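# Put the cover back onto the grey case

## Task

Set the cover back in place on top of the grey case, keeping everything that was already correct still correct at the end, and finish with both hands holding nothing.

## Robot and tools

Robot: two arms on a table. left_arm carries a left hand and stands at (-0.009, +0.370, 0) m, quat_wxyz (+1.000, 0, 0, -0.004). right_arm carries a right hand and stands at (-0.032, -0.345, 0) m, quat_wxyz (+1.000, 0, 0, +0.029). Each hand has index, middle and ring fingers plus a thumb, with 16 hinge motors. A two-camera stand is fixed to the floor behind the arms. A loose object may occasionally get a short push from outside.

Frames: the scene frame has its origin at table-top height, halfway between the nominal bases, +z up, +x out over the table, +y toward left_arm (not an image side). Each arm's reported poses, targets and wrist-camera poses use that arm's own base frame. Fixed cameras and the table use the scene frame. Hand point axes (right hand): +z out along straight fingers, +y out of the palm face, +x across the palm away from the thumb; on the left hand +x points toward the thumb. The hand point sits just past the index/middle knuckles, in front of the palm; straight fingertips reach about 0.156 m beyond it. A rigid mast sticks out at the wrist on the palm side and can strike things.

Tool execute_actions: arguments actions and cameras. actions is a list of actions, run one after another. Each action is a list of at most 15 rows, one per 1/30 s step; if shorter, its final row repeats until 15 steps (0.5 s) have passed. Every row holds exactly 48 numbers, each in [-1, 1], always for both arms, in this order: left_arm dx, dy, dz, rx, ry, rz; the left hand's 16 hinge goals; left current_limit; left speed; then right_arm dx, dy, dz, rx, ry, rz; the right hand's 16 hinge goals; right current_limit; right speed.

Arm numbers are an offset, not a pose: they give the desired hand point relative to that arm's Hand target as it was when the action began (every row measured from that same start, not from the row before), along that arm's base axes, rotating about the Hand target position. 1.0 equals 0.6 m of travel or 180 degrees; rx, ry, rz form one rotation vector. All zeros re-requests the current target; sending the same offset again moves further. A translation longer than 1.0 is scaled back along its direction.

Hand numbers are absolute hinge goals, mapped linearly between each hinge's stops. Order: index_mcp, index_abd, index_pip, index_dip, middle_mcp, middle_abd, middle_pip, middle_dip, ring_mcp, ring_abd, ring_pip, ring_dip, thumb_cmc, thumb_axl, thumb_mcp, thumb_ipl. Brackets give degrees at +1 and -1, then the straight value: finger _mcp (-18, +128; +0.75), _abd (-60, +60; +0.00), _pip (-29, +108; +0.58), _dip (-21, +117; +0.70); thumb_cmc (-20, +120; +0.71), thumb_axl (-27, +140; +0.68), thumb_mcp (-69, +109; +0.23), thumb_ipl (-77, +108; +0.17). Going toward -1 curls fingers toward the palm and swings the thumb round in front of it. A 0 is a real goal; to keep a hand unchanged, copy back its hand_goal, hand_current_limit and hand_speed. current_limit sets all motor caps, -1 = 0 mA to +1 = 550 mA (floor 11 mA); speed sets set-point rate as (speed + 1) / 2 of 8.5 rad/s. They begin at +0.4 and -0.6 and stay as last sent. A finger only presses while its goal is past the object's surface.

cameras: list of names (cam_head_left, cam_head_right, cam_high, cam_low, cam_left_wrist, cam_right_wrist), ["all"], or []; omitted/null gives all images only when actions is empty. An unknown name invalidates the call. Head, high and low images are 896x504; wrist images are fisheye 616x616. Calibration (K, distortion, T_world_to_cam) is provided but may be a little off.

Tool zoom_image: camera (one of the six names) and region [x0, y0, x1, y1] in pixels of that camera's newest full image, origin top-left, no larger than 504 by 504.

Tool finished_scene: optional scene (only 1). Ends the scene for good; the cover must stay on the case without help.

Results: per arm, end_effector_position (m) and end_effector_quat_wxyz in its base frame (can be off a few cm), Hand target (last commanded pose after clipping, the base for the next offsets), joint positions, velocities ("within noise" when still) and torques (offset, noisy, include arm weight). Per hand: hand_goal, hand_measured, hand_current_ma, hand_state (moving, goal, blocked, overload), hand_current_limit, hand_speed. Orientation commands are clipped to 40 degrees from the measured one. The hand often stops short of the target, and right_arm's elbow sags under load; resend zeros or the missing distance. To stop pressing, command the target back beyond the hand point.

Avoid: anything leaving the table, dropping or releasing moving parts, slamming or hard pushes against fixed or heavy things, and any contact between the two arms or one hand gripping the other. A motor drawing 495 mA or more for 5 s shuts off for 10 s. Holding loads, stretching out or pushing at unreachable poses heats motors; MOTOR HOT warns near 85 °C, and at 100 °C that arm drops (OVER-TEMPERATURE FAULT). During an arm stop, new hand numbers are discarded.

Each tool is called by a JSON object that holds its "method" and its "body", one argument or row to a line.

## Session

{"method": "execute_actions", "body": {
  "actions": [],
  "cameras": ["all"]
}}

Scene clock: 0.00 s.
left_arm: end_effector_position=(+0.4241, +0.4195, +0.2556) hand_goal=(+0.754, +0.000, +0.576, +0.696, +0.754, +0.000, +0.576, +0.696, +0.754, +0.000, +0.576, +0.696, +0.714, +0.678, +0.226, +0.168) hand_measured=(+0.754, +0.000, +0.576, +0.696, +0.754, +0.000, +0.576, +0.696, +0.754, +0.000, +0.576, +0.696, +0.714, +0.678, +0.226, +0.168) hand_current_ma=(+0, +0, +0, +0, +0, +0, +0, +0, +0, +0, +0, +0, +0, +0, +0, +0) hand_state=(goal, goal, goal, goal, goal, goal, goal, goal, goal, goal, goal, goal, goal, goal, goal, goal) hand_current_limit=0.40 hand_speed=-0.60 end_effector_quat_wxyz=(+0.160, +0.329, +0.930, +0.026) | right_arm: end_effector_position=(+0.3222, +0.2315, +0.3340) hand_goal=(+0.754, +0.000, +0.576, +0.696, +0.754, +0.000, +0.576, +0.696, +0.754, +0.000, +0.576, +0.696, +0.714, +0.678, +0.226, +0.168) hand_measured=(+0.754, +0.000, +0.576, +0.696, +0.754, +0.000, +0.576, +0.696, +0.754, +0.000, +0.576, +0.696, +0.714, +0.678, +0.226, +0.168) hand_current_ma=(+0, +0, +0, +0, +0, +0, +0, +0, +0, +0, +0, +0, +0, +0, +0, +0) hand_state=(goal, goal, goal, goal, goal, goal, goal, goal, goal, goal, goal, goal, goal, goal, goal, goal) hand_current_limit=0.40 hand_speed=-0.60 end_effector_quat_wxyz=(+0.329, +0.611, +0.662, +0.283)
Joint positions: left_arm=[0.807 1.568 1.506 -1.325 0.269 -0.109] | right_arm=[1.086 0.986 0.869 -0.956 0.781 0.798]
Joint velocities: within noise
Joint torques (N m): no reading
Heat: left arm: hottest wrist yaw 32 °C; right arm: hottest shoulder 32 °C.
Hand target: left_arm +0.4291, +0.4247, +0.2723; +0.167, +0.331, +0.928, +0.042 | right_arm +0.3241, +0.2349, +0.3492; +0.325, +0.614, +0.655, +0.298

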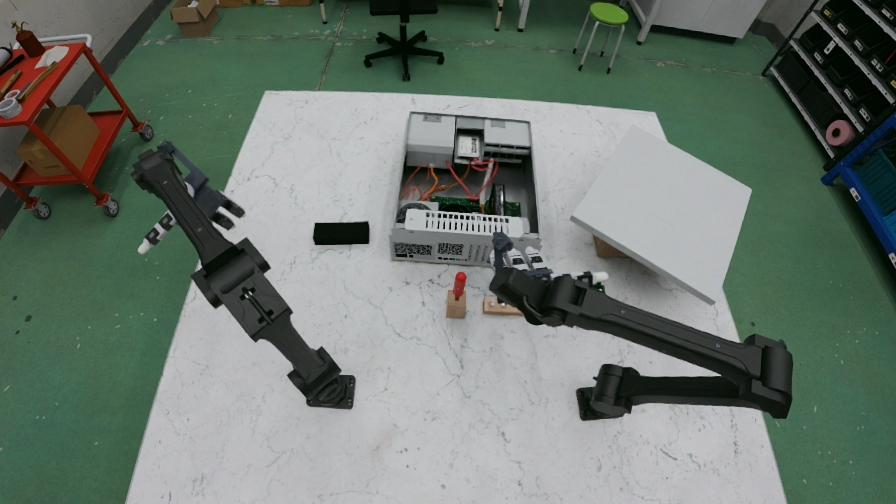

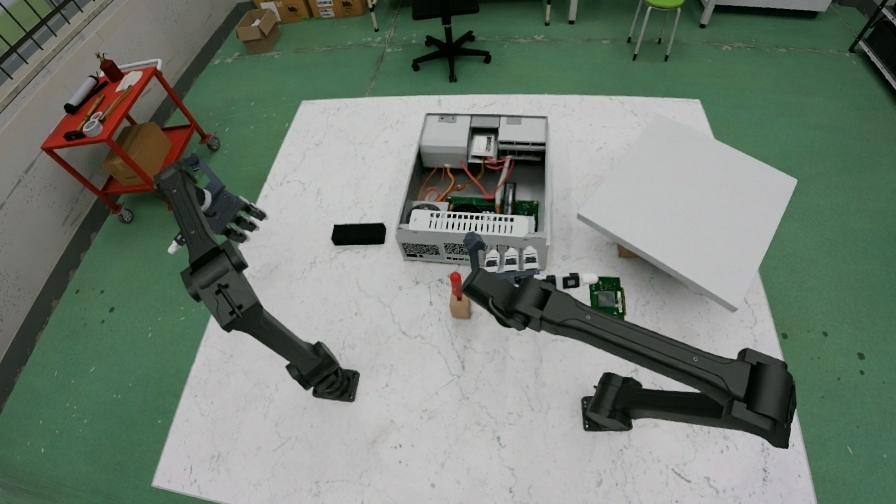

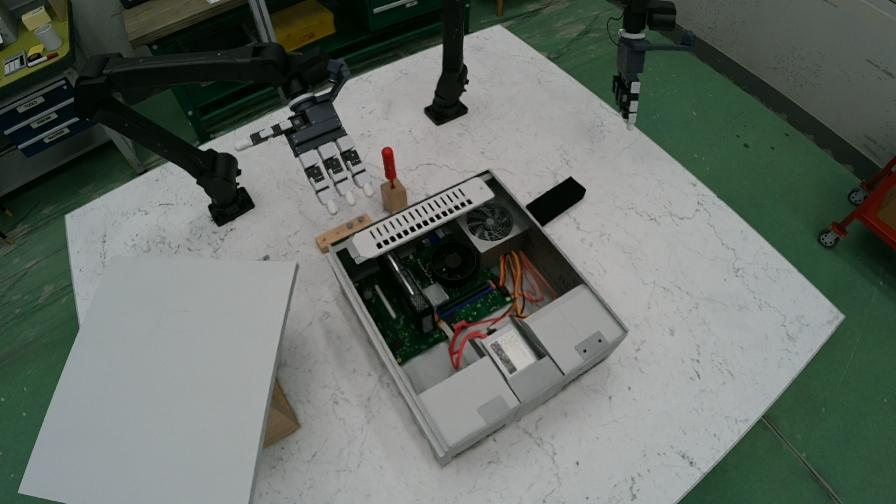

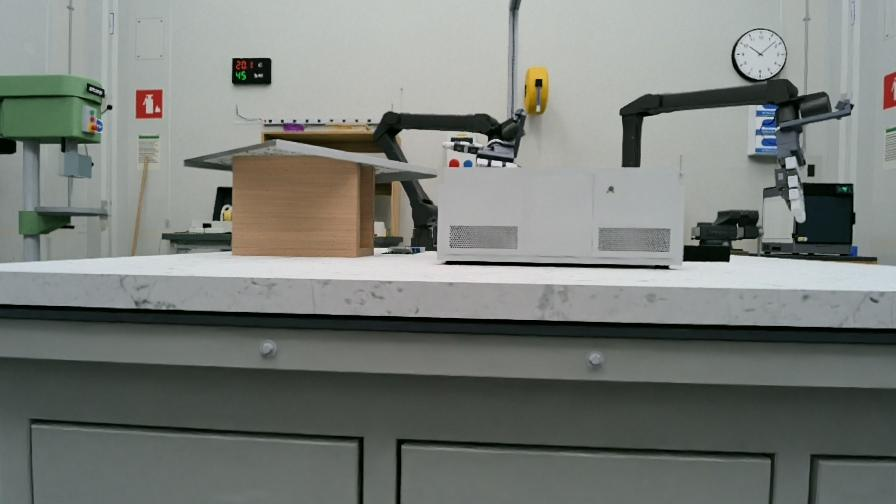

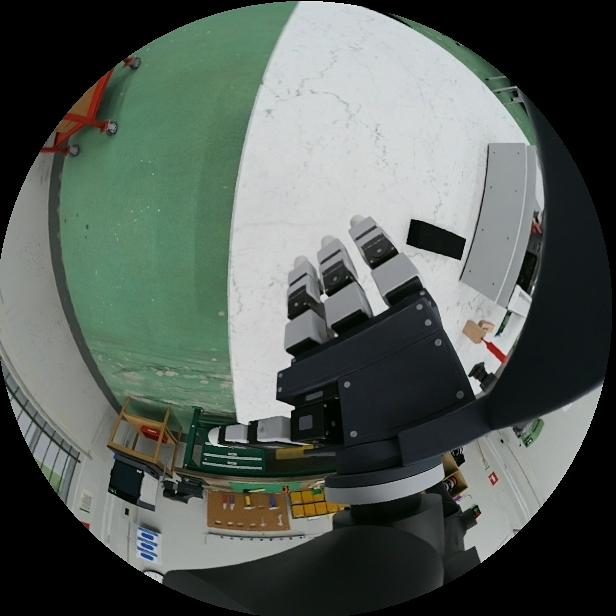

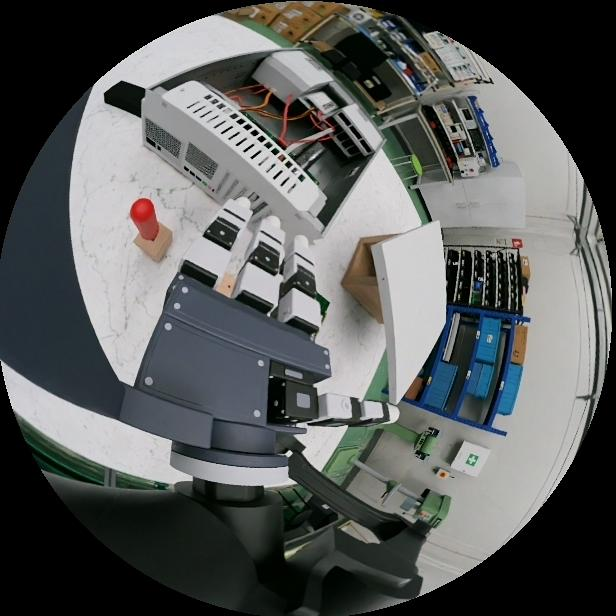

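{"method": "zoom_image", "body": {
  "camera": "cam_high",
  "region": [0, 180, 400, 504]
}}

{"method": "zoom_image", "body": {
  "camera": "cam_high",
  "region": [280, 120, 680, 500]
}}

{"method": "zoom_image", "body": {
  "camera": "cam_low",
  "region": [150, 100, 450, 280]
}}

{"method": "zoom_image", "body": {
  "camera": "cam_low",
  "region": [400, 120, 740, 300]
}}

{"method": "zoom_image", "body": {
  "camera": "cam_head_left",
  "region": [370, 90, 770, 330]
}}

{"method": "zoom_image", "body": {
  "camera": "cam_head_right",
  "region": [380, 90, 820, 340]
}}

{"method": "zoom_image", "body": {
  "camera": "cam_right_wrist",
  "region": [100, 20, 470, 440]
}}

Scaled by 1.260.

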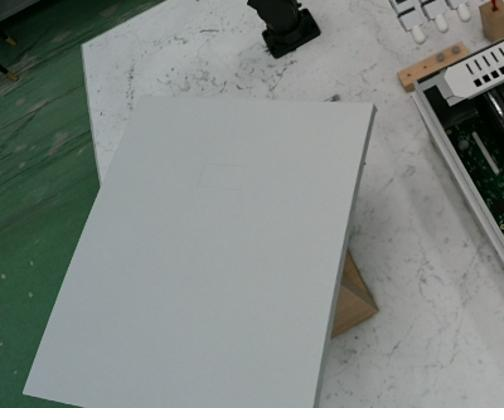

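Scaled by 1.260.

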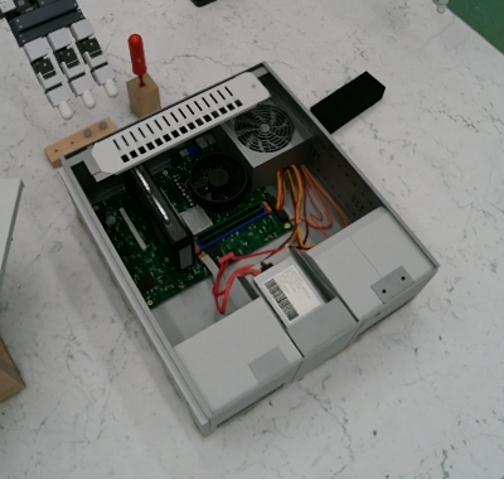

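Scaled by 1.680.

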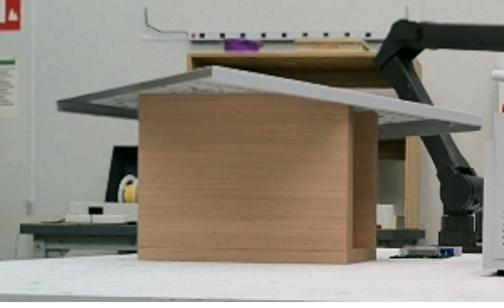

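Scaled by 1.482.

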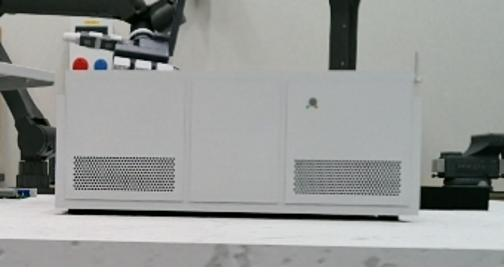

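Scaled by 1.260.

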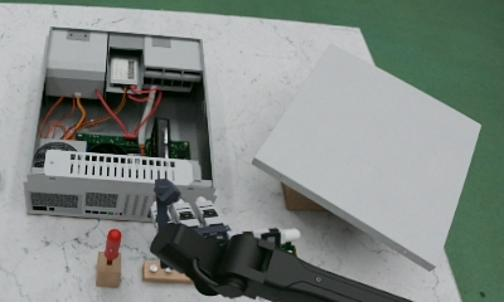

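Scaled by 1.145.

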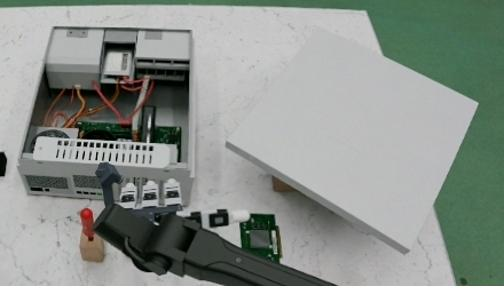

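Scaled by 1.200 from the camera's 616x616 image, which has a finer 880x880 frame.

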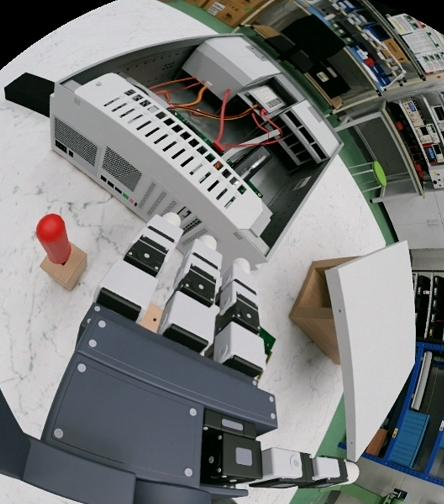

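{"method": "zoom_image", "body": {
  "camera": "cam_low",
  "region": [170, 120, 310, 200]
}}

{"method": "zoom_image", "body": {
  "camera": "cam_low",
  "region": [310, 120, 450, 270]
}}

{"method": "zoom_image", "body": {
  "camera": "cam_right_wrist",
  "region": [330, 200, 470, 420]
}}

{"method": "zoom_image", "body": {
  "camera": "cam_high",
  "region": [0, 240, 160, 340]
}}

{"method": "zoom_image", "body": {
  "camera": "cam_high",
  "region": [130, 220, 310, 330]
}}

{"method": "zoom_image", "body": {
  "camera": "cam_high",
  "region": [180, 320, 340, 504]
}}

{"method": "zoom_image", "body": {
  "camera": "cam_high",
  "region": [310, 160, 510, 270]
}}

{"method": "zoom_image", "body": {
  "camera": "cam_high",
  "region": [400, 280, 640, 470]
}}

Scaled by 3.600.

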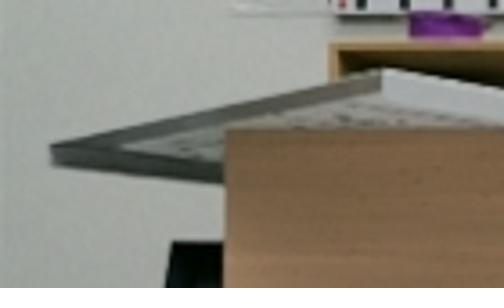

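Scaled by 3.360.

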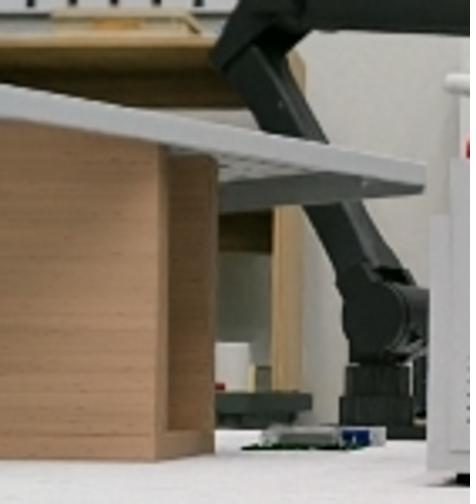

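Scaled by 2.291 from the camera's 616x616 image, which has a finer 880x880 frame.

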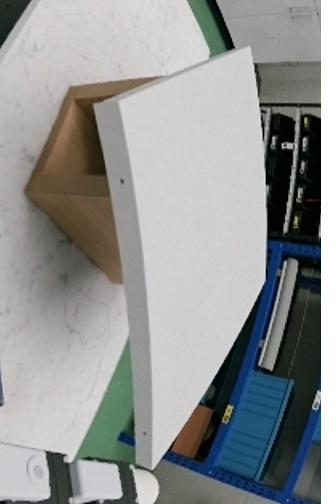

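Scaled by 3.150.

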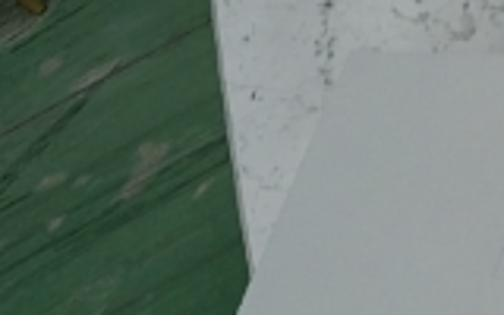

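Scaled by 2.800.

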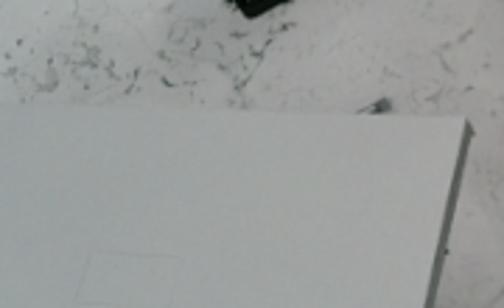

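Scaled by 2.739.

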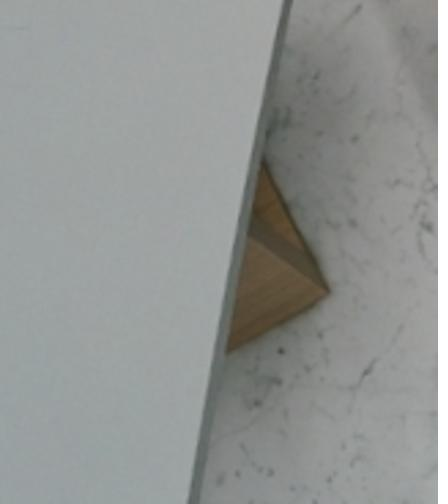

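Scaled by 2.520.

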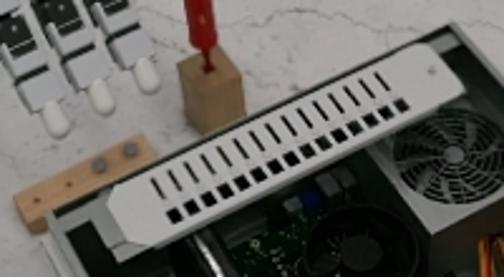

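Scaled by 2.100.

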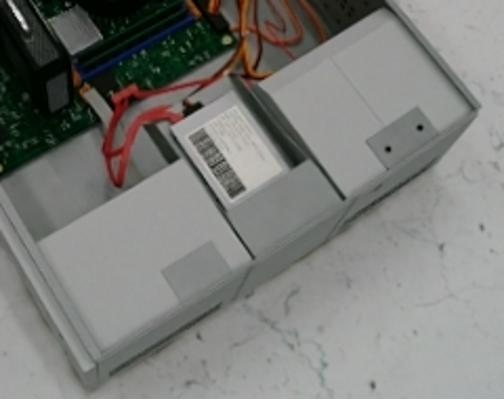

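{"method": "zoom_image", "body": {
  "camera": "cam_high",
  "region": [420, 400, 520, 480]
}}

{"method": "zoom_image", "body": {
  "camera": "cam_high",
  "region": [310, 220, 410, 300]
}}

{"method": "zoom_image", "body": {
  "camera": "cam_right_wrist",
  "region": [120, 40, 340, 240]
}}

{"method": "zoom_image", "body": {
  "camera": "cam_left_wrist",
  "region": [440, 130, 570, 360]
}}

{"method": "zoom_image", "body": {
  "camera": "cam_low",
  "region": [425, 150, 505, 280]
}}

{"method": "zoom_image", "body": {
  "camera": "cam_low",
  "region": [630, 150, 740, 280]
}}

Scaled by 5.040.

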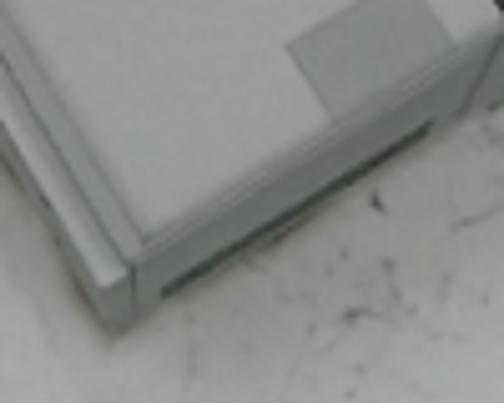

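Scaled by 5.040.

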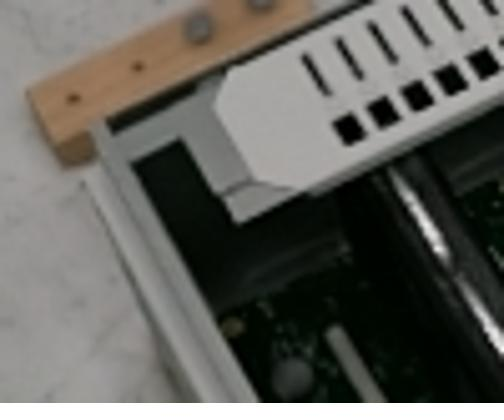

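Scaled by 2.291 from the camera's 616x616 image, which has a finer 880x880 frame.

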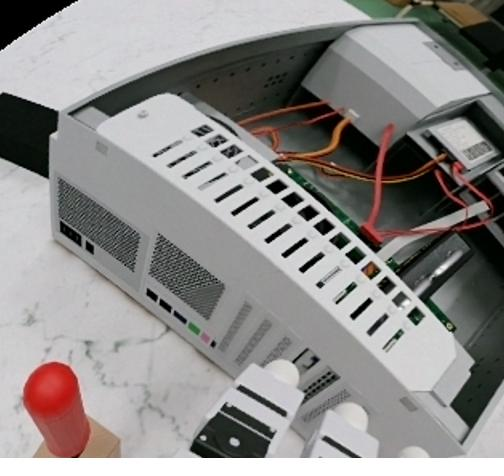

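Scaled by 2.191 from the camera's 616x616 image, which has a finer 880x880 frame.

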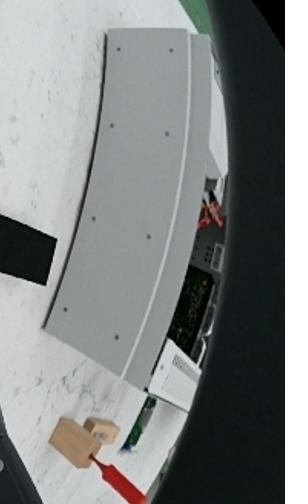

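Scaled by 3.877.

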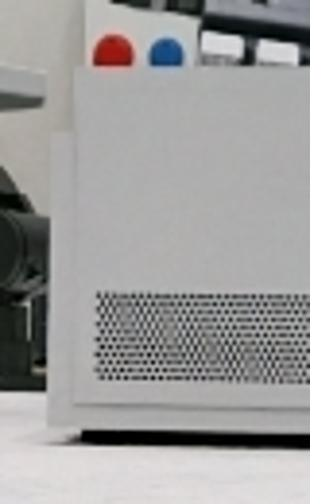

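Scaled by 3.877.

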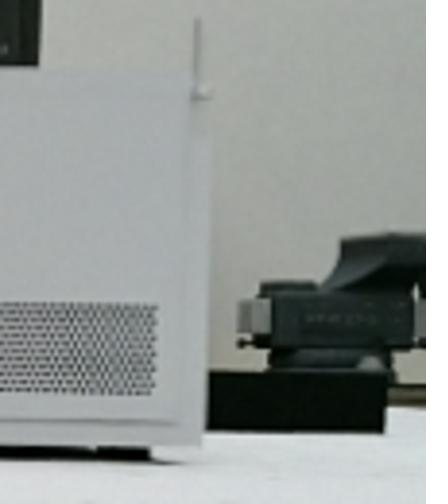

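{"method": "execute_actions", "body": {
  "actions": [
    [[0,0,0,0,0,0,0.754,0,0.576,0.696,0.754,0,0.576,0.696,0.754,0,0.576,0.696,0.714,0.678,0.226,0.168,0.4,-0.6,0.02,-0.08,0.10,0.0073,-0.07,-0.0017,0.754,0,0.576,0.696,0.754,0,0.576,0.696,0.754,0,0.576,0.696,0.714,0.678,0.226,0.168,0.4,-0.6]],
    [[0,0,0,0,0,0,0.754,0,0.576,0.696,0.754,0,0.576,0.696,0.754,0,0.576,0.696,0.714,0.678,0.226,0.168,0.4,-0.6,0.02,-0.13,0.09,0.0073,-0.07,-0.0017,0.754,0,0.576,0.696,0.754,0,0.576,0.696,0.754,0,0.576,0.696,0.714,0.678,0.226,0.168,0.4,-0.6]],
    [[0,0,0,0,0,0,0.754,0,0.576,0.696,0.754,0,0.576,0.696,0.754,0,0.576,0.696,0.714,0.678,0.226,0.168,0.4,-0.6,0.02,-0.18,0.03,0.0073,-0.07,-0.0017,0.754,0,0.576,0.696,0.754,0,0.576,0.696,0.754,0,0.576,0.696,0.714,0.678,0.226,0.168,0.4,-0.6]]
  ]
}}

Scene clock: 872.20 s.
left_arm: end_effector_position=(+0.4241, +0.4195, +0.2556) hand_goal=(+0.754, +0.000, +0.576, +0.696, +0.754, +0.000, +0.576, +0.696, +0.754, +0.000, +0.576, +0.696, +0.714, +0.678, +0.226, +0.168) hand_measured=(+0.754, +0.000, +0.576, +0.696, +0.754, +0.000, +0.576, +0.696, +0.754, +0.000, +0.576, +0.696, +0.714, +0.678, +0.224, +0.168) hand_current_ma=(-4, +0, +3, +0, -4, +0, +3, +0, -4, +0, +3, +0, +1, -4, -12, -2) hand_state=(goal, goal, goal, goal, goal, goal, goal, goal, goal, goal, goal, goal, goal, goal, goal, goal) hand_current_limit=0.40 hand_speed=-0.60 end_effector_quat_wxyz=(+0.160, +0.329, +0.930, +0.026) | right_arm: end_effector_position=(+0.3588, +0.0039, +0.4779) hand_goal=(+0.754, +0.000, +0.576, +0.696, +0.754, +0.000, +0.576, +0.696, +0.754, +0.000, +0.576, +0.696, +0.714, +0.678, +0.226, +0.168) hand_measured=(+0.762, +0.000, +0.576, +0.696, +0.762, +0.000, +0.576, +0.696, +0.762, +0.000, +0.576, +0.696, +0.722, +0.678, +0.226, +0.168) hand_current_ma=(+11, +0, +0, +0, +10, +0, +0, +0, +11, +0, +0, +0, +9, +0, -1, +0) hand_state=(goal, goal, goal, goal, goal, goal, goal, goal, goal, goal, goal, goal, goal, goal, goal, goal) hand_current_limit=0.40 hand_speed=-0.60 end_effector_quat_wxyz=(+0.491, +0.508, +0.503, +0.498)
Joint positions: left_arm=[0.807 1.568 1.506 -1.325 0.269 -0.109] | right_arm=[0.15 0.531 0.577 -0.068 0.148 0.014]
Joint torques (N m): left_arm=[-1.32 -14.33 10.07 0.62 0.33 -0.07] | right_arm=[-0.62 1.61 8.77 3.49 -0.14 -0.3]
Heat: left arm: hottest elbow 51 °C; right arm: hottest elbow 45 °C.
Hand target: left_arm +0.4291, +0.4247, +0.2723; +0.167, +0.331, +0.928, +0.042 | right_arm +0.3601, +0.0009, +0.4812; +0.501, +0.500, +0.499, +0.500
Off the commanded pose: left_arm 0.018 m, 2 deg | right_arm 0.005 m, 1 deg.

{"method": "execute_actions", "body": {
  "actions": [
    [[0.007,0.0083,0.0593,0.0742,-0.0473,0.0096,0.754,0,0.576,0.696,0.754,0,0.576,0.696,0.754,0,0.576,0.696,0,0.678,0.226,0.168,0.4,-0.6,0.0195,-0.163,-0.006,0,0,0,0.754,0,0.576,0.696,0.754,0,0.576,0.696,0.754,0,0.576,0.696,0,0.678,0.226,0.168,0.4,-0.6]],
    [[0.007,0.0083,0.0593,0.0742,-0.0473,0.0096,0.754,0,0.576,0.696,0.754,0,0.576,0.696,0.754,0,0.576,0.696,0,0.678,0.226,0.168,0.4,-0.6,0.0195,-0.163,-0.006,0,0,0,0.754,0,0.576,0.696,0.754,0,0.576,0.696,0.754,0,0.576,0.696,0,0.678,0.226,0.168,0.4,-0.6]],
    [[0.007,0.0083,0.0593,0.0742,-0.0473,0.0096,0.754,0,0.576,0.696,0.754,0,0.576,0.696,0.754,0,0.576,0.696,0,0.678,0.226,0.168,0.4,-0.6,0.0195,-0.163,-0.006,0,0,0,0.754,0,0.576,0.696,0.754,0,0.576,0.696,0.754,0,0.576,0.696,0,0.678,0.226,0.168,0.4,-0.6]],
    [[0.007,0.0083,0.0593,0.0742,-0.0473,0.0096,0.754,0,0.576,0.696,0.754,0,0.576,0.696,0.754,0,0.576,0.696,0,0.678,0.226,0.168,0.4,-0.6,0.0195,-0.163,-0.006,0,0,0,0.754,0,0.576,0.696,0.754,0,0.576,0.696,0.754,0,0.576,0.696,0,0.678,0.226,0.168,0.4,-0.6]],
    [[0.007,0.0083,0.0593,0.0742,-0.0473,0.0096,0.754,0,0.576,0.696,0.754,0,0.576,0.696,0.754,0,0.576,0.696,0,0.678,0.226,0.168,0.4,-0.6,0.0195,-0.163,-0.006,0,0,0,0.754,0,0.576,0.696,0.754,0,0.576,0.696,0.754,0,0.576,0.696,0,0.678,0.226,0.168,0.4,-0.6]],
    [[0,0,0,0,0,0,0.754,0,0.576,0.696,0.754,0,0.576,0.696,0.754,0,0.576,0.696,0,0.678,0.226,0.168,0.4,-0.6,0.0195,-0.163,-0.006,0,0,0,0.754,0,0.576,0.696,0.754,0,0.576,0.696,0.754,0,0.576,0.696,0,0.678,0.226,0.168,0.4,-0.6]],
    [[0,0,0,0,0,0,0.754,0,0.576,0.696,0.754,0,0.576,0.696,0.754,0,0.576,0.696,0,0.678,0.226,0.168,0.4,-0.6,0.0195,-0.163,-0.006,0,0,0,0.754,0,0.576,0.696,0.754,0,0.576,0.696,0.754,0,0.576,0.696,0,0.678,0.226,0.168,0.4,-0.6]]
  ],
  "cameras": ["all"]
}}

Scene clock: 923.07 s.
left_arm: end_effector_position=(+0.4466, +0.4517, +0.4530) hand_goal=(+0.754, +0.000, +0.576, +0.696, +0.754, +0.000, +0.576, +0.696, +0.754, +0.000, +0.576, +0.696, +0.000, +0.678, +0.226, +0.168) hand_measured=(+0.764, +0.000, +0.576, +0.696, +0.764, +0.000, +0.576, +0.696, +0.762, +0.000, +0.576, +0.696, +0.010, +0.678, +0.224, +0.168) hand_current_ma=(+52, +0, +4, +0, +47, +0, +3, +0, +45, +0, +3, +0, +50, -4, -15, -2) hand_state=(goal, goal, goal, goal, goal, goal, goal, goal, goal, goal, goal, goal, goal, goal, goal, goal) hand_current_limit=0.40 hand_speed=-0.60 end_effector_quat_wxyz=(+0.268, +0.259, +0.661, +0.651) | right_arm: end_effector_position=(+0.4402, -0.6775, +0.4262) hand_goal=(+0.754, +0.000, +0.576, +0.696, +0.754, +0.000, +0.576, +0.696, +0.754, +0.000, +0.576, +0.696, +0.000, +0.678, +0.226, +0.168) hand_measured=(+0.764, +0.000, +0.576, +0.696, +0.762, +0.000, +0.576, +0.696, +0.764, +0.000, +0.576, +0.696, +0.010, +0.678, +0.226, +0.168) hand_current_ma=(+15, +0, +0, +0, +12, +0, +0, +0, +14, +0, +0, +0, +12, +0, +0, +0) hand_state=(goal, goal, goal, goal, goal, goal, goal, goal, goal, goal, goal, goal, goal, goal, goal, goal) hand_current_limit=0.40 hand_speed=-0.60 end_effector_quat_wxyz=(+0.488, +0.515, +0.491, +0.506)
Joint positions: left_arm=[0.734 1.425 1.038 0.378 -0.073 -0.018] | right_arm=[-1.182 2.05 1.816 0.203 -1.176 0.014]
Joint torques (N m): left_arm=[-1.61 -11.99 8.62 3.32 0.09 0.13] | right_arm=[0.26 -19.9 12.75 1.17 -0.25 -0.17]
Heat: left arm: hottest elbow 51 °C; right arm: hottest elbow 44 °C.
Hand target: left_arm +0.4501, +0.4496, +0.4503; +0.265, +0.265, +0.656, +0.655 | right_arm +0.4419, -0.6836, +0.4561; +0.501, +0.500, +0.499, +0.500
Off the commanded pose: left_arm 0.005 m, 1 deg | right_arm 0.030 m, 3 deg.
camera_calibration:
cam_left_wrist: T_world_to_cam=[[0.547209, -0.540329, -0.639224, 0.257753], [-0.820011, -0.193013, -0.538821, 0.6606], [0.167762, 0.819018, -0.548694, -0.0683566], [0, 0, 0, 1]] pos_world=[0.412122, 0.322761, 0.4832]
cam_right_wrist: T_world_to_cam=[[-0.041728, -0.795111, 0.605027, -0.750177], [-0.769188, -0.360908, -0.527347, 0.264759], [0.637658, -0.487385, -0.59653, -0.2289], [0, 0, 0, 1]] pos_world=[0.318306, -0.612483, 0.456951]

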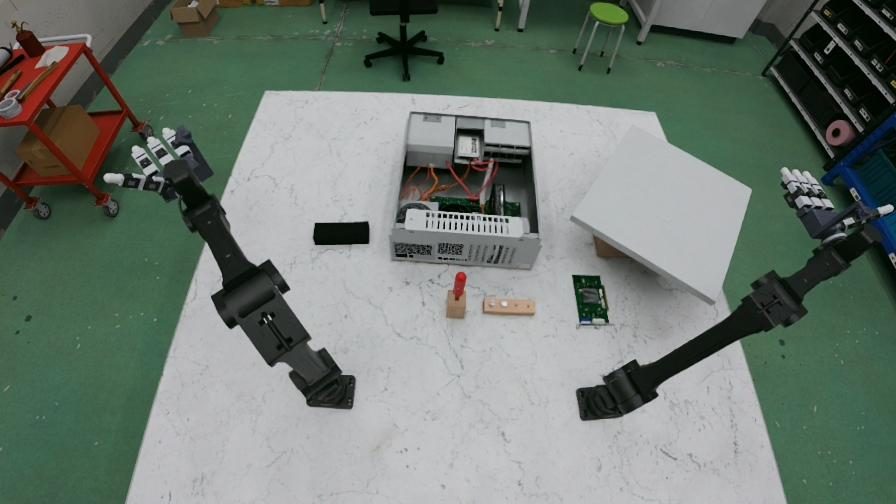

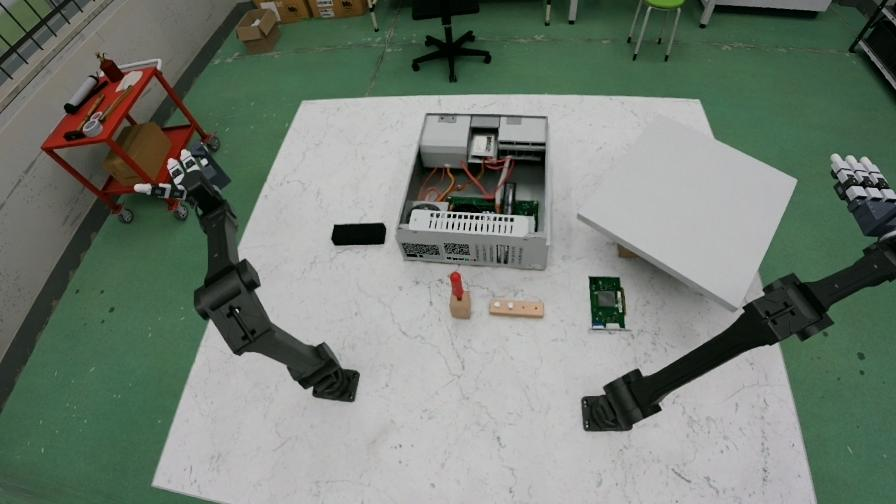

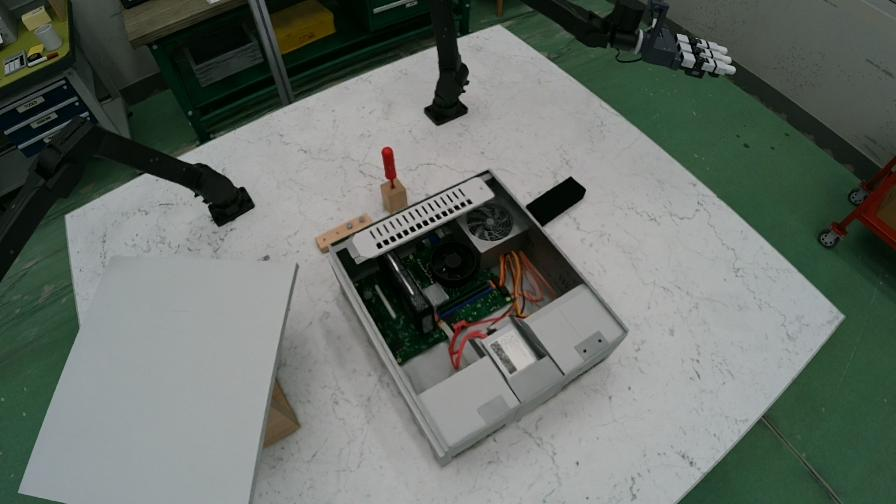

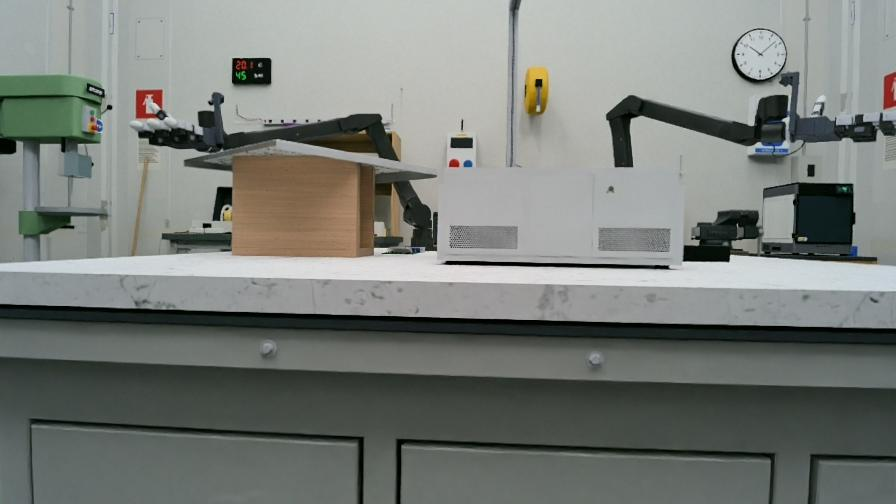

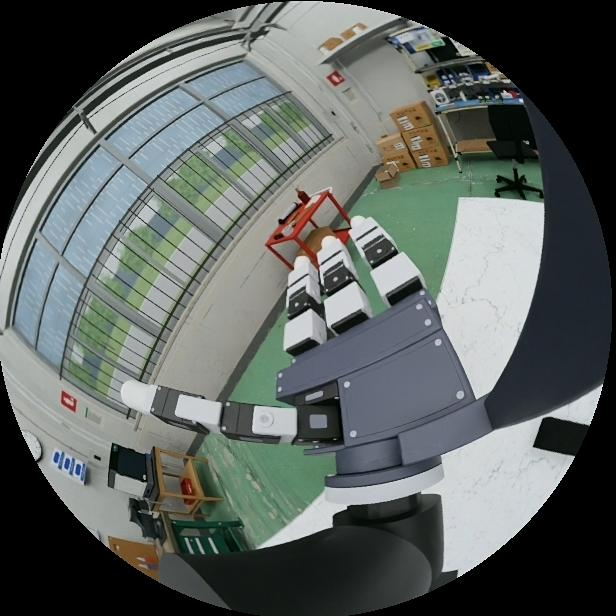

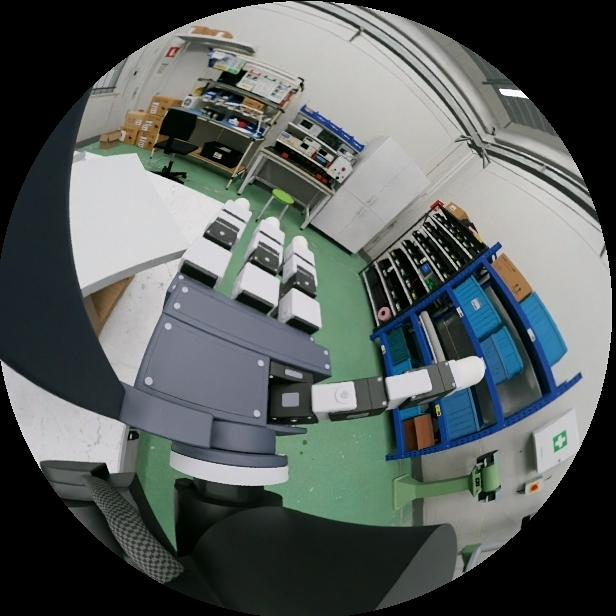

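{"method": "execute_actions", "body": {
  "actions": [
    [[0.175,-0.191,0,0,0,-0.0879,0.754,0,0.576,0.696,0.754,0,0.576,0.696,0.754,0,0.576,0.696,0,0.678,0.226,0.168,0.4,-0.6,0,0,-0.0375,0,0,0,0.754,0,0.576,0.696,0.754,0,0.576,0.696,0.754,0,0.576,0.696,0,0.678,0.226,0.168,0.4,-0.6]],
    [[0.125,-0.233,0,0,0,-0.0879,0.754,0,0.576,0.696,0.754,0,0.576,0.696,0.754,0,0.576,0.696,0,0.678,0.226,0.168,0.4,-0.6,0,0,-0.0375,0,0,0,0.754,0,0.576,0.696,0.754,0,0.576,0.696,0.754,0,0.576,0.696,0,0.678,0.226,0.168,0.4,-0.6]],
    [[0.068,-0.26,0,0,0,-0.0879,0.754,0,0.576,0.696,0.754,0,0.576,0.696,0.754,0,0.576,0.696,0,0.678,0.226,0.168,0.4,-0.6,0,0,-0.0375,0,0,0,0.754,0,0.576,0.696,0.754,0,0.576,0.696,0.754,0,0.576,0.696,0,0.678,0.226,0.168,0.4,-0.6]],
    [[0.002,-0.275,0,0,0,-0.0879,0.754,0,0.576,0.696,0.754,0,0.576,0.696,0.754,0,0.576,0.696,0,0.678,0.226,0.168,0.4,-0.6,0,0,-0.0375,0,0,0,0.754,0,0.576,0.696,0.754,0,0.576,0.696,0.754,0,0.576,0.696,0,0.678,0.226,0.168,0.4,-0.6]],
    [[-0.067,-0.27,0,0,0,-0.0879,0.754,0,0.576,0.696,0.754,0,0.576,0.696,0.754,0,0.576,0.696,0,0.678,0.226,0.168,0.4,-0.6,0,0,-0.0375,0,0,0,0.754,0,0.576,0.696,0.754,0,0.576,0.696,0.754,0,0.576,0.696,0,0.678,0.226,0.168,0.4,-0.6]],
    [[-0.13,-0.252,0,0,0,-0.0879,0.754,0,0.576,0.696,0.754,0,0.576,0.696,0.754,0,0.576,0.696,0,0.678,0.226,0.168,0.4,-0.6,0,0,-0.0375,0,0,0,0.754,0,0.576,0.696,0.754,0,0.576,0.696,0.754,0,0.576,0.696,0,0.678,0.226,0.168,0.4,-0.6]],
    [[-0.192,-0.215,0,0,0,-0.0879,0.754,0,0.576,0.696,0.754,0,0.576,0.696,0.754,0,0.576,0.696,0,0.678,0.226,0.168,0.4,-0.6,0,0,-0.0375,0,0,0,0.754,0,0.576,0.696,0.754,0,0.576,0.696,0.754,0,0.576,0.696,0,0.678,0.226,0.168,0.4,-0.6]],
    [[-0.24,-0.167,0,0,0,-0.0879,0.754,0,0.576,0.696,0.754,0,0.576,0.696,0.754,0,0.576,0.696,0,0.678,0.226,0.168,0.4,-0.6,0,0,-0.0375,0,0,0,0.754,0,0.576,0.696,0.754,0,0.576,0.696,0.754,0,0.576,0.696,0,0.678,0.226,0.168,0.4,-0.6]]
  ],
  "cameras": ["all"]
}}

Scene clock: 953.67 s.
left_arm: end_effector_position=(+0.2936, -0.6527, +0.4148) hand_goal=(+0.754, +0.000, +0.576, +0.696, +0.754, +0.000, +0.576, +0.696, +0.754, +0.000, +0.576, +0.696, +0.000, +0.678, +0.226, +0.168) hand_measured=(+0.764, +0.000, +0.576, +0.696, +0.764, +0.000, +0.576, +0.696, +0.762, +0.000, +0.576, +0.696, +0.010, +0.678, +0.224, +0.168) hand_current_ma=(+52, +2, +4, +0, +47, +2, +3, +0, +45, +1, +3, +0, +50, -4, -11, -2) hand_state=(goal, goal, goal, goal, goal, goal, goal, goal, goal, goal, goal, goal, goal, goal, goal, goal) hand_current_limit=0.40 hand_speed=-0.60 end_effector_quat_wxyz=(+0.686, +0.722, +0.073, +0.048) | right_arm: end_effector_position=(+0.4437, -0.6847, +0.2802) hand_goal=(+0.754, +0.000, +0.576, +0.696, +0.754, +0.000, +0.576, +0.696, +0.754, +0.000, +0.576, +0.696, +0.000, +0.678, +0.226, +0.168) hand_measured=(+0.764, +0.000, +0.576, +0.696, +0.762, +0.000, +0.576, +0.696, +0.764, +0.000, +0.576, +0.696, +0.010, +0.678, +0.226, +0.168) hand_current_ma=(+15, +0, +0, +0, +12, +0, +0, +0, +14, +0, +0, +0, +12, +0, +0, +0) hand_state=(goal, goal, goal, goal, goal, goal, goal, goal, goal, goal, goal, goal, goal, goal, goal, goal) hand_current_limit=0.40 hand_speed=-0.60 end_effector_quat_wxyz=(+0.496, +0.506, +0.496, +0.503)
Joint positions: left_arm=[-1.11 1.641 1.211 0.374 0.29 -0.014] | right_arm=[-1.182 2.232 1.709 0.513 -1.179 0.008]
Joint torques (N m): left_arm=[-1.67 -15.03 13.83 2.06 0.12 0.11] | right_arm=[-0.03 -20.54 7.21 2.71 -0.18 -0.22]
Heat: left arm: hottest elbow 49 °C; right arm: hottest elbow 49 °C.
Hand target: left_arm +0.2948, -0.6683, +0.4504; +0.704, +0.705, +0.058, +0.058 | right_arm +0.4420, -0.6837, +0.2759; +0.501, +0.500, +0.499, +0.500
Off the commanded pose: left_arm 0.039 m, 3 deg | right_arm 0.005 m, 1 deg.
camera_calibration:
cam_left_wrist: T_world_to_cam=[[-0.772839, -0.0927679, -0.627785, 0.395263], [0.321026, 0.796193, -0.512854, 0.601316], [0.547414, -0.597889, -0.585548, -0.180049], [0, 0, 0, 1]] pos_world=[0.210998, -0.549745, 0.4511]
cam_right_wrist: T_world_to_cam=[[-0.0440632, -0.77936, 0.625025, -0.661099], [-0.763612, -0.377131, -0.524089, 0.173394], [0.64417, -0.500369, -0.578511, -0.338604], [0, 0, 0, 1]] pos_world=[0.321394, -0.619269, 0.308191]

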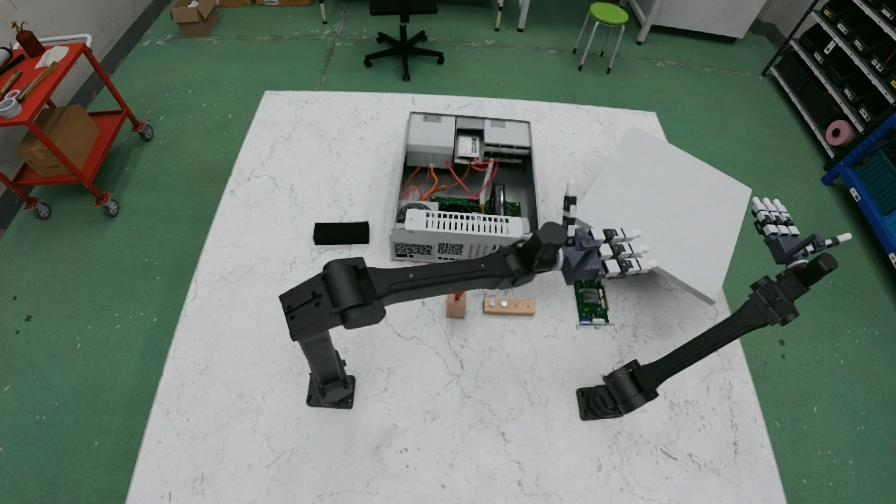

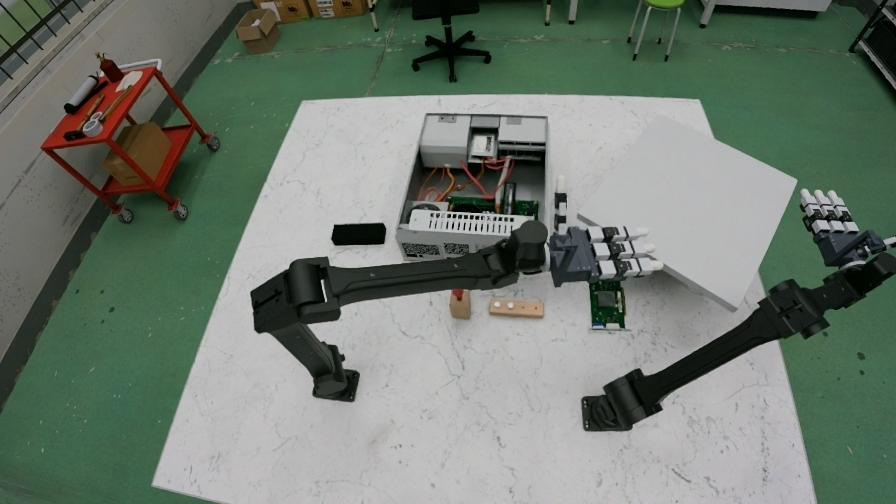

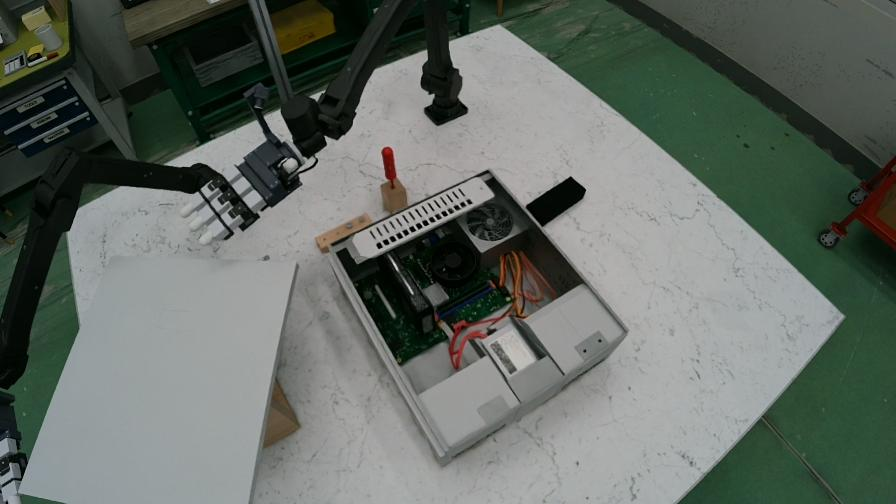

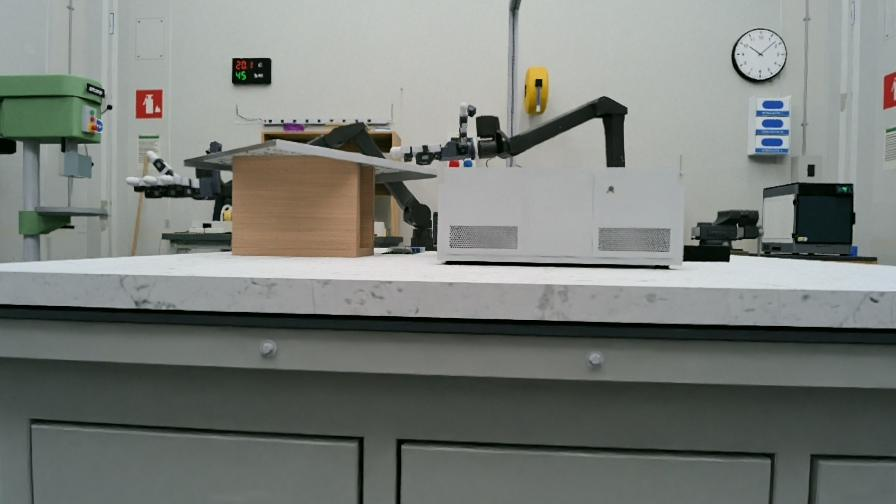

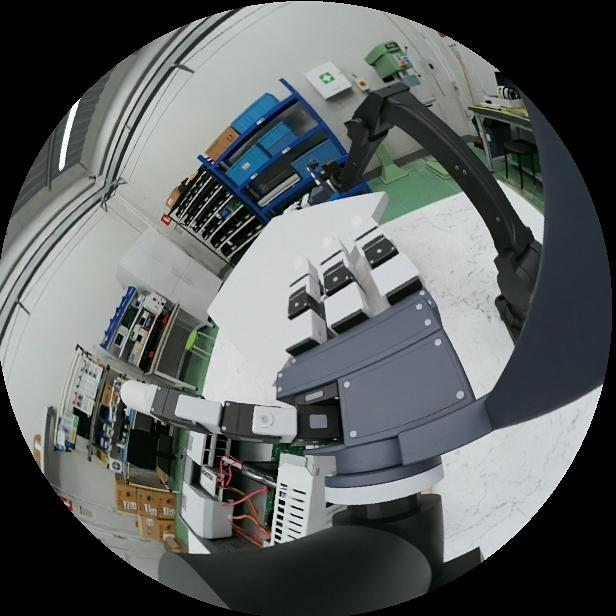

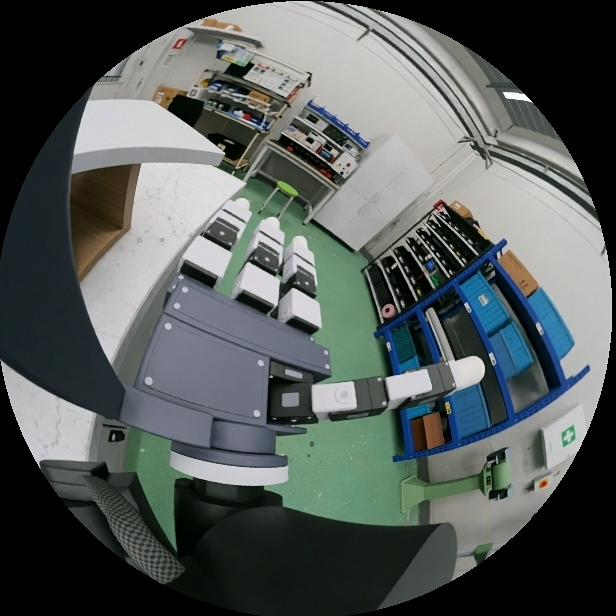

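{"method": "zoom_image", "body": {
  "camera": "cam_low",
  "region": [110, 120, 270, 220]
}}

{"method": "zoom_image", "body": {
  "camera": "cam_right_wrist",
  "region": [0, 60, 350, 400]
}}

{"method": "zoom_image", "body": {
  "camera": "cam_low",
  "region": [370, 90, 530, 190]
}}

Scaled by 3.150.

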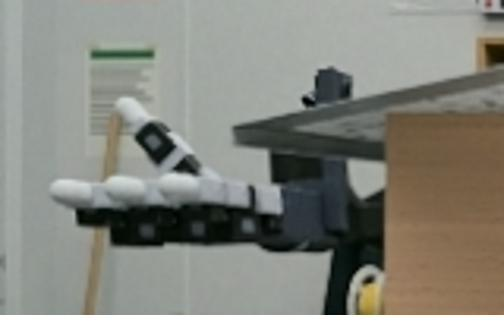

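Scaled by 1.440 from the camera's 616x616 image, which has a finer 880x880 frame.

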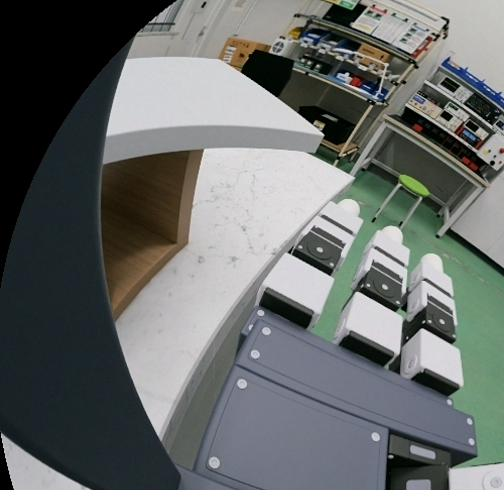

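Scaled by 3.150.

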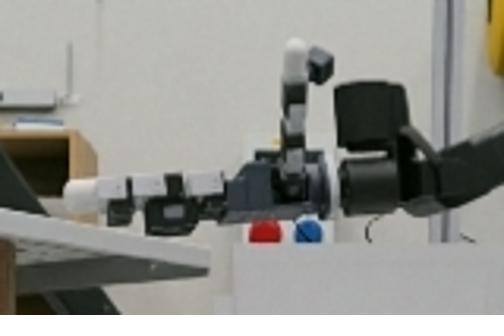

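{"method": "zoom_image", "body": {
  "camera": "cam_head_left",
  "region": [680, 150, 870, 320]
}}

{"method": "zoom_image", "body": {
  "camera": "cam_head_right",
  "region": [720, 150, 896, 320]
}}

{"method": "zoom_image", "body": {
  "camera": "cam_head_left",
  "region": [540, 160, 680, 300]
}}

Scaled by 2.653.

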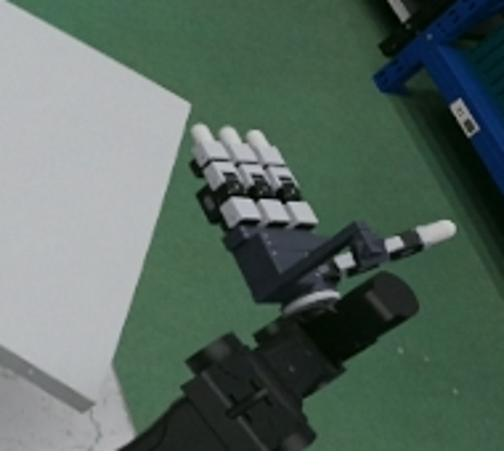

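Scaled by 2.864.

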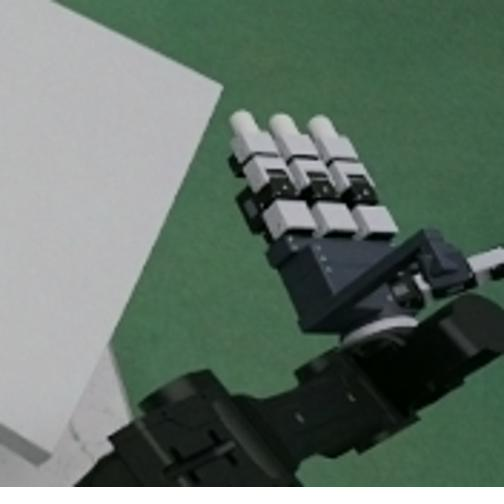

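Scaled by 3.600.

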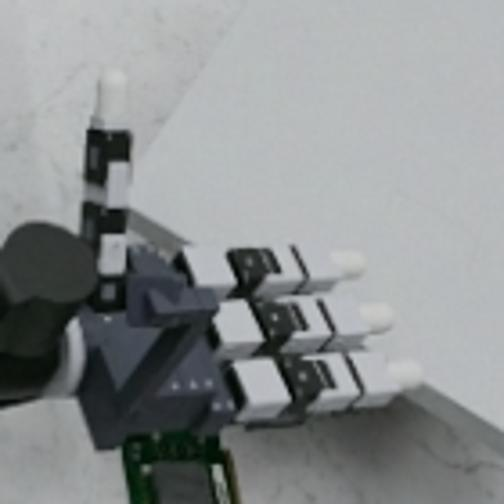

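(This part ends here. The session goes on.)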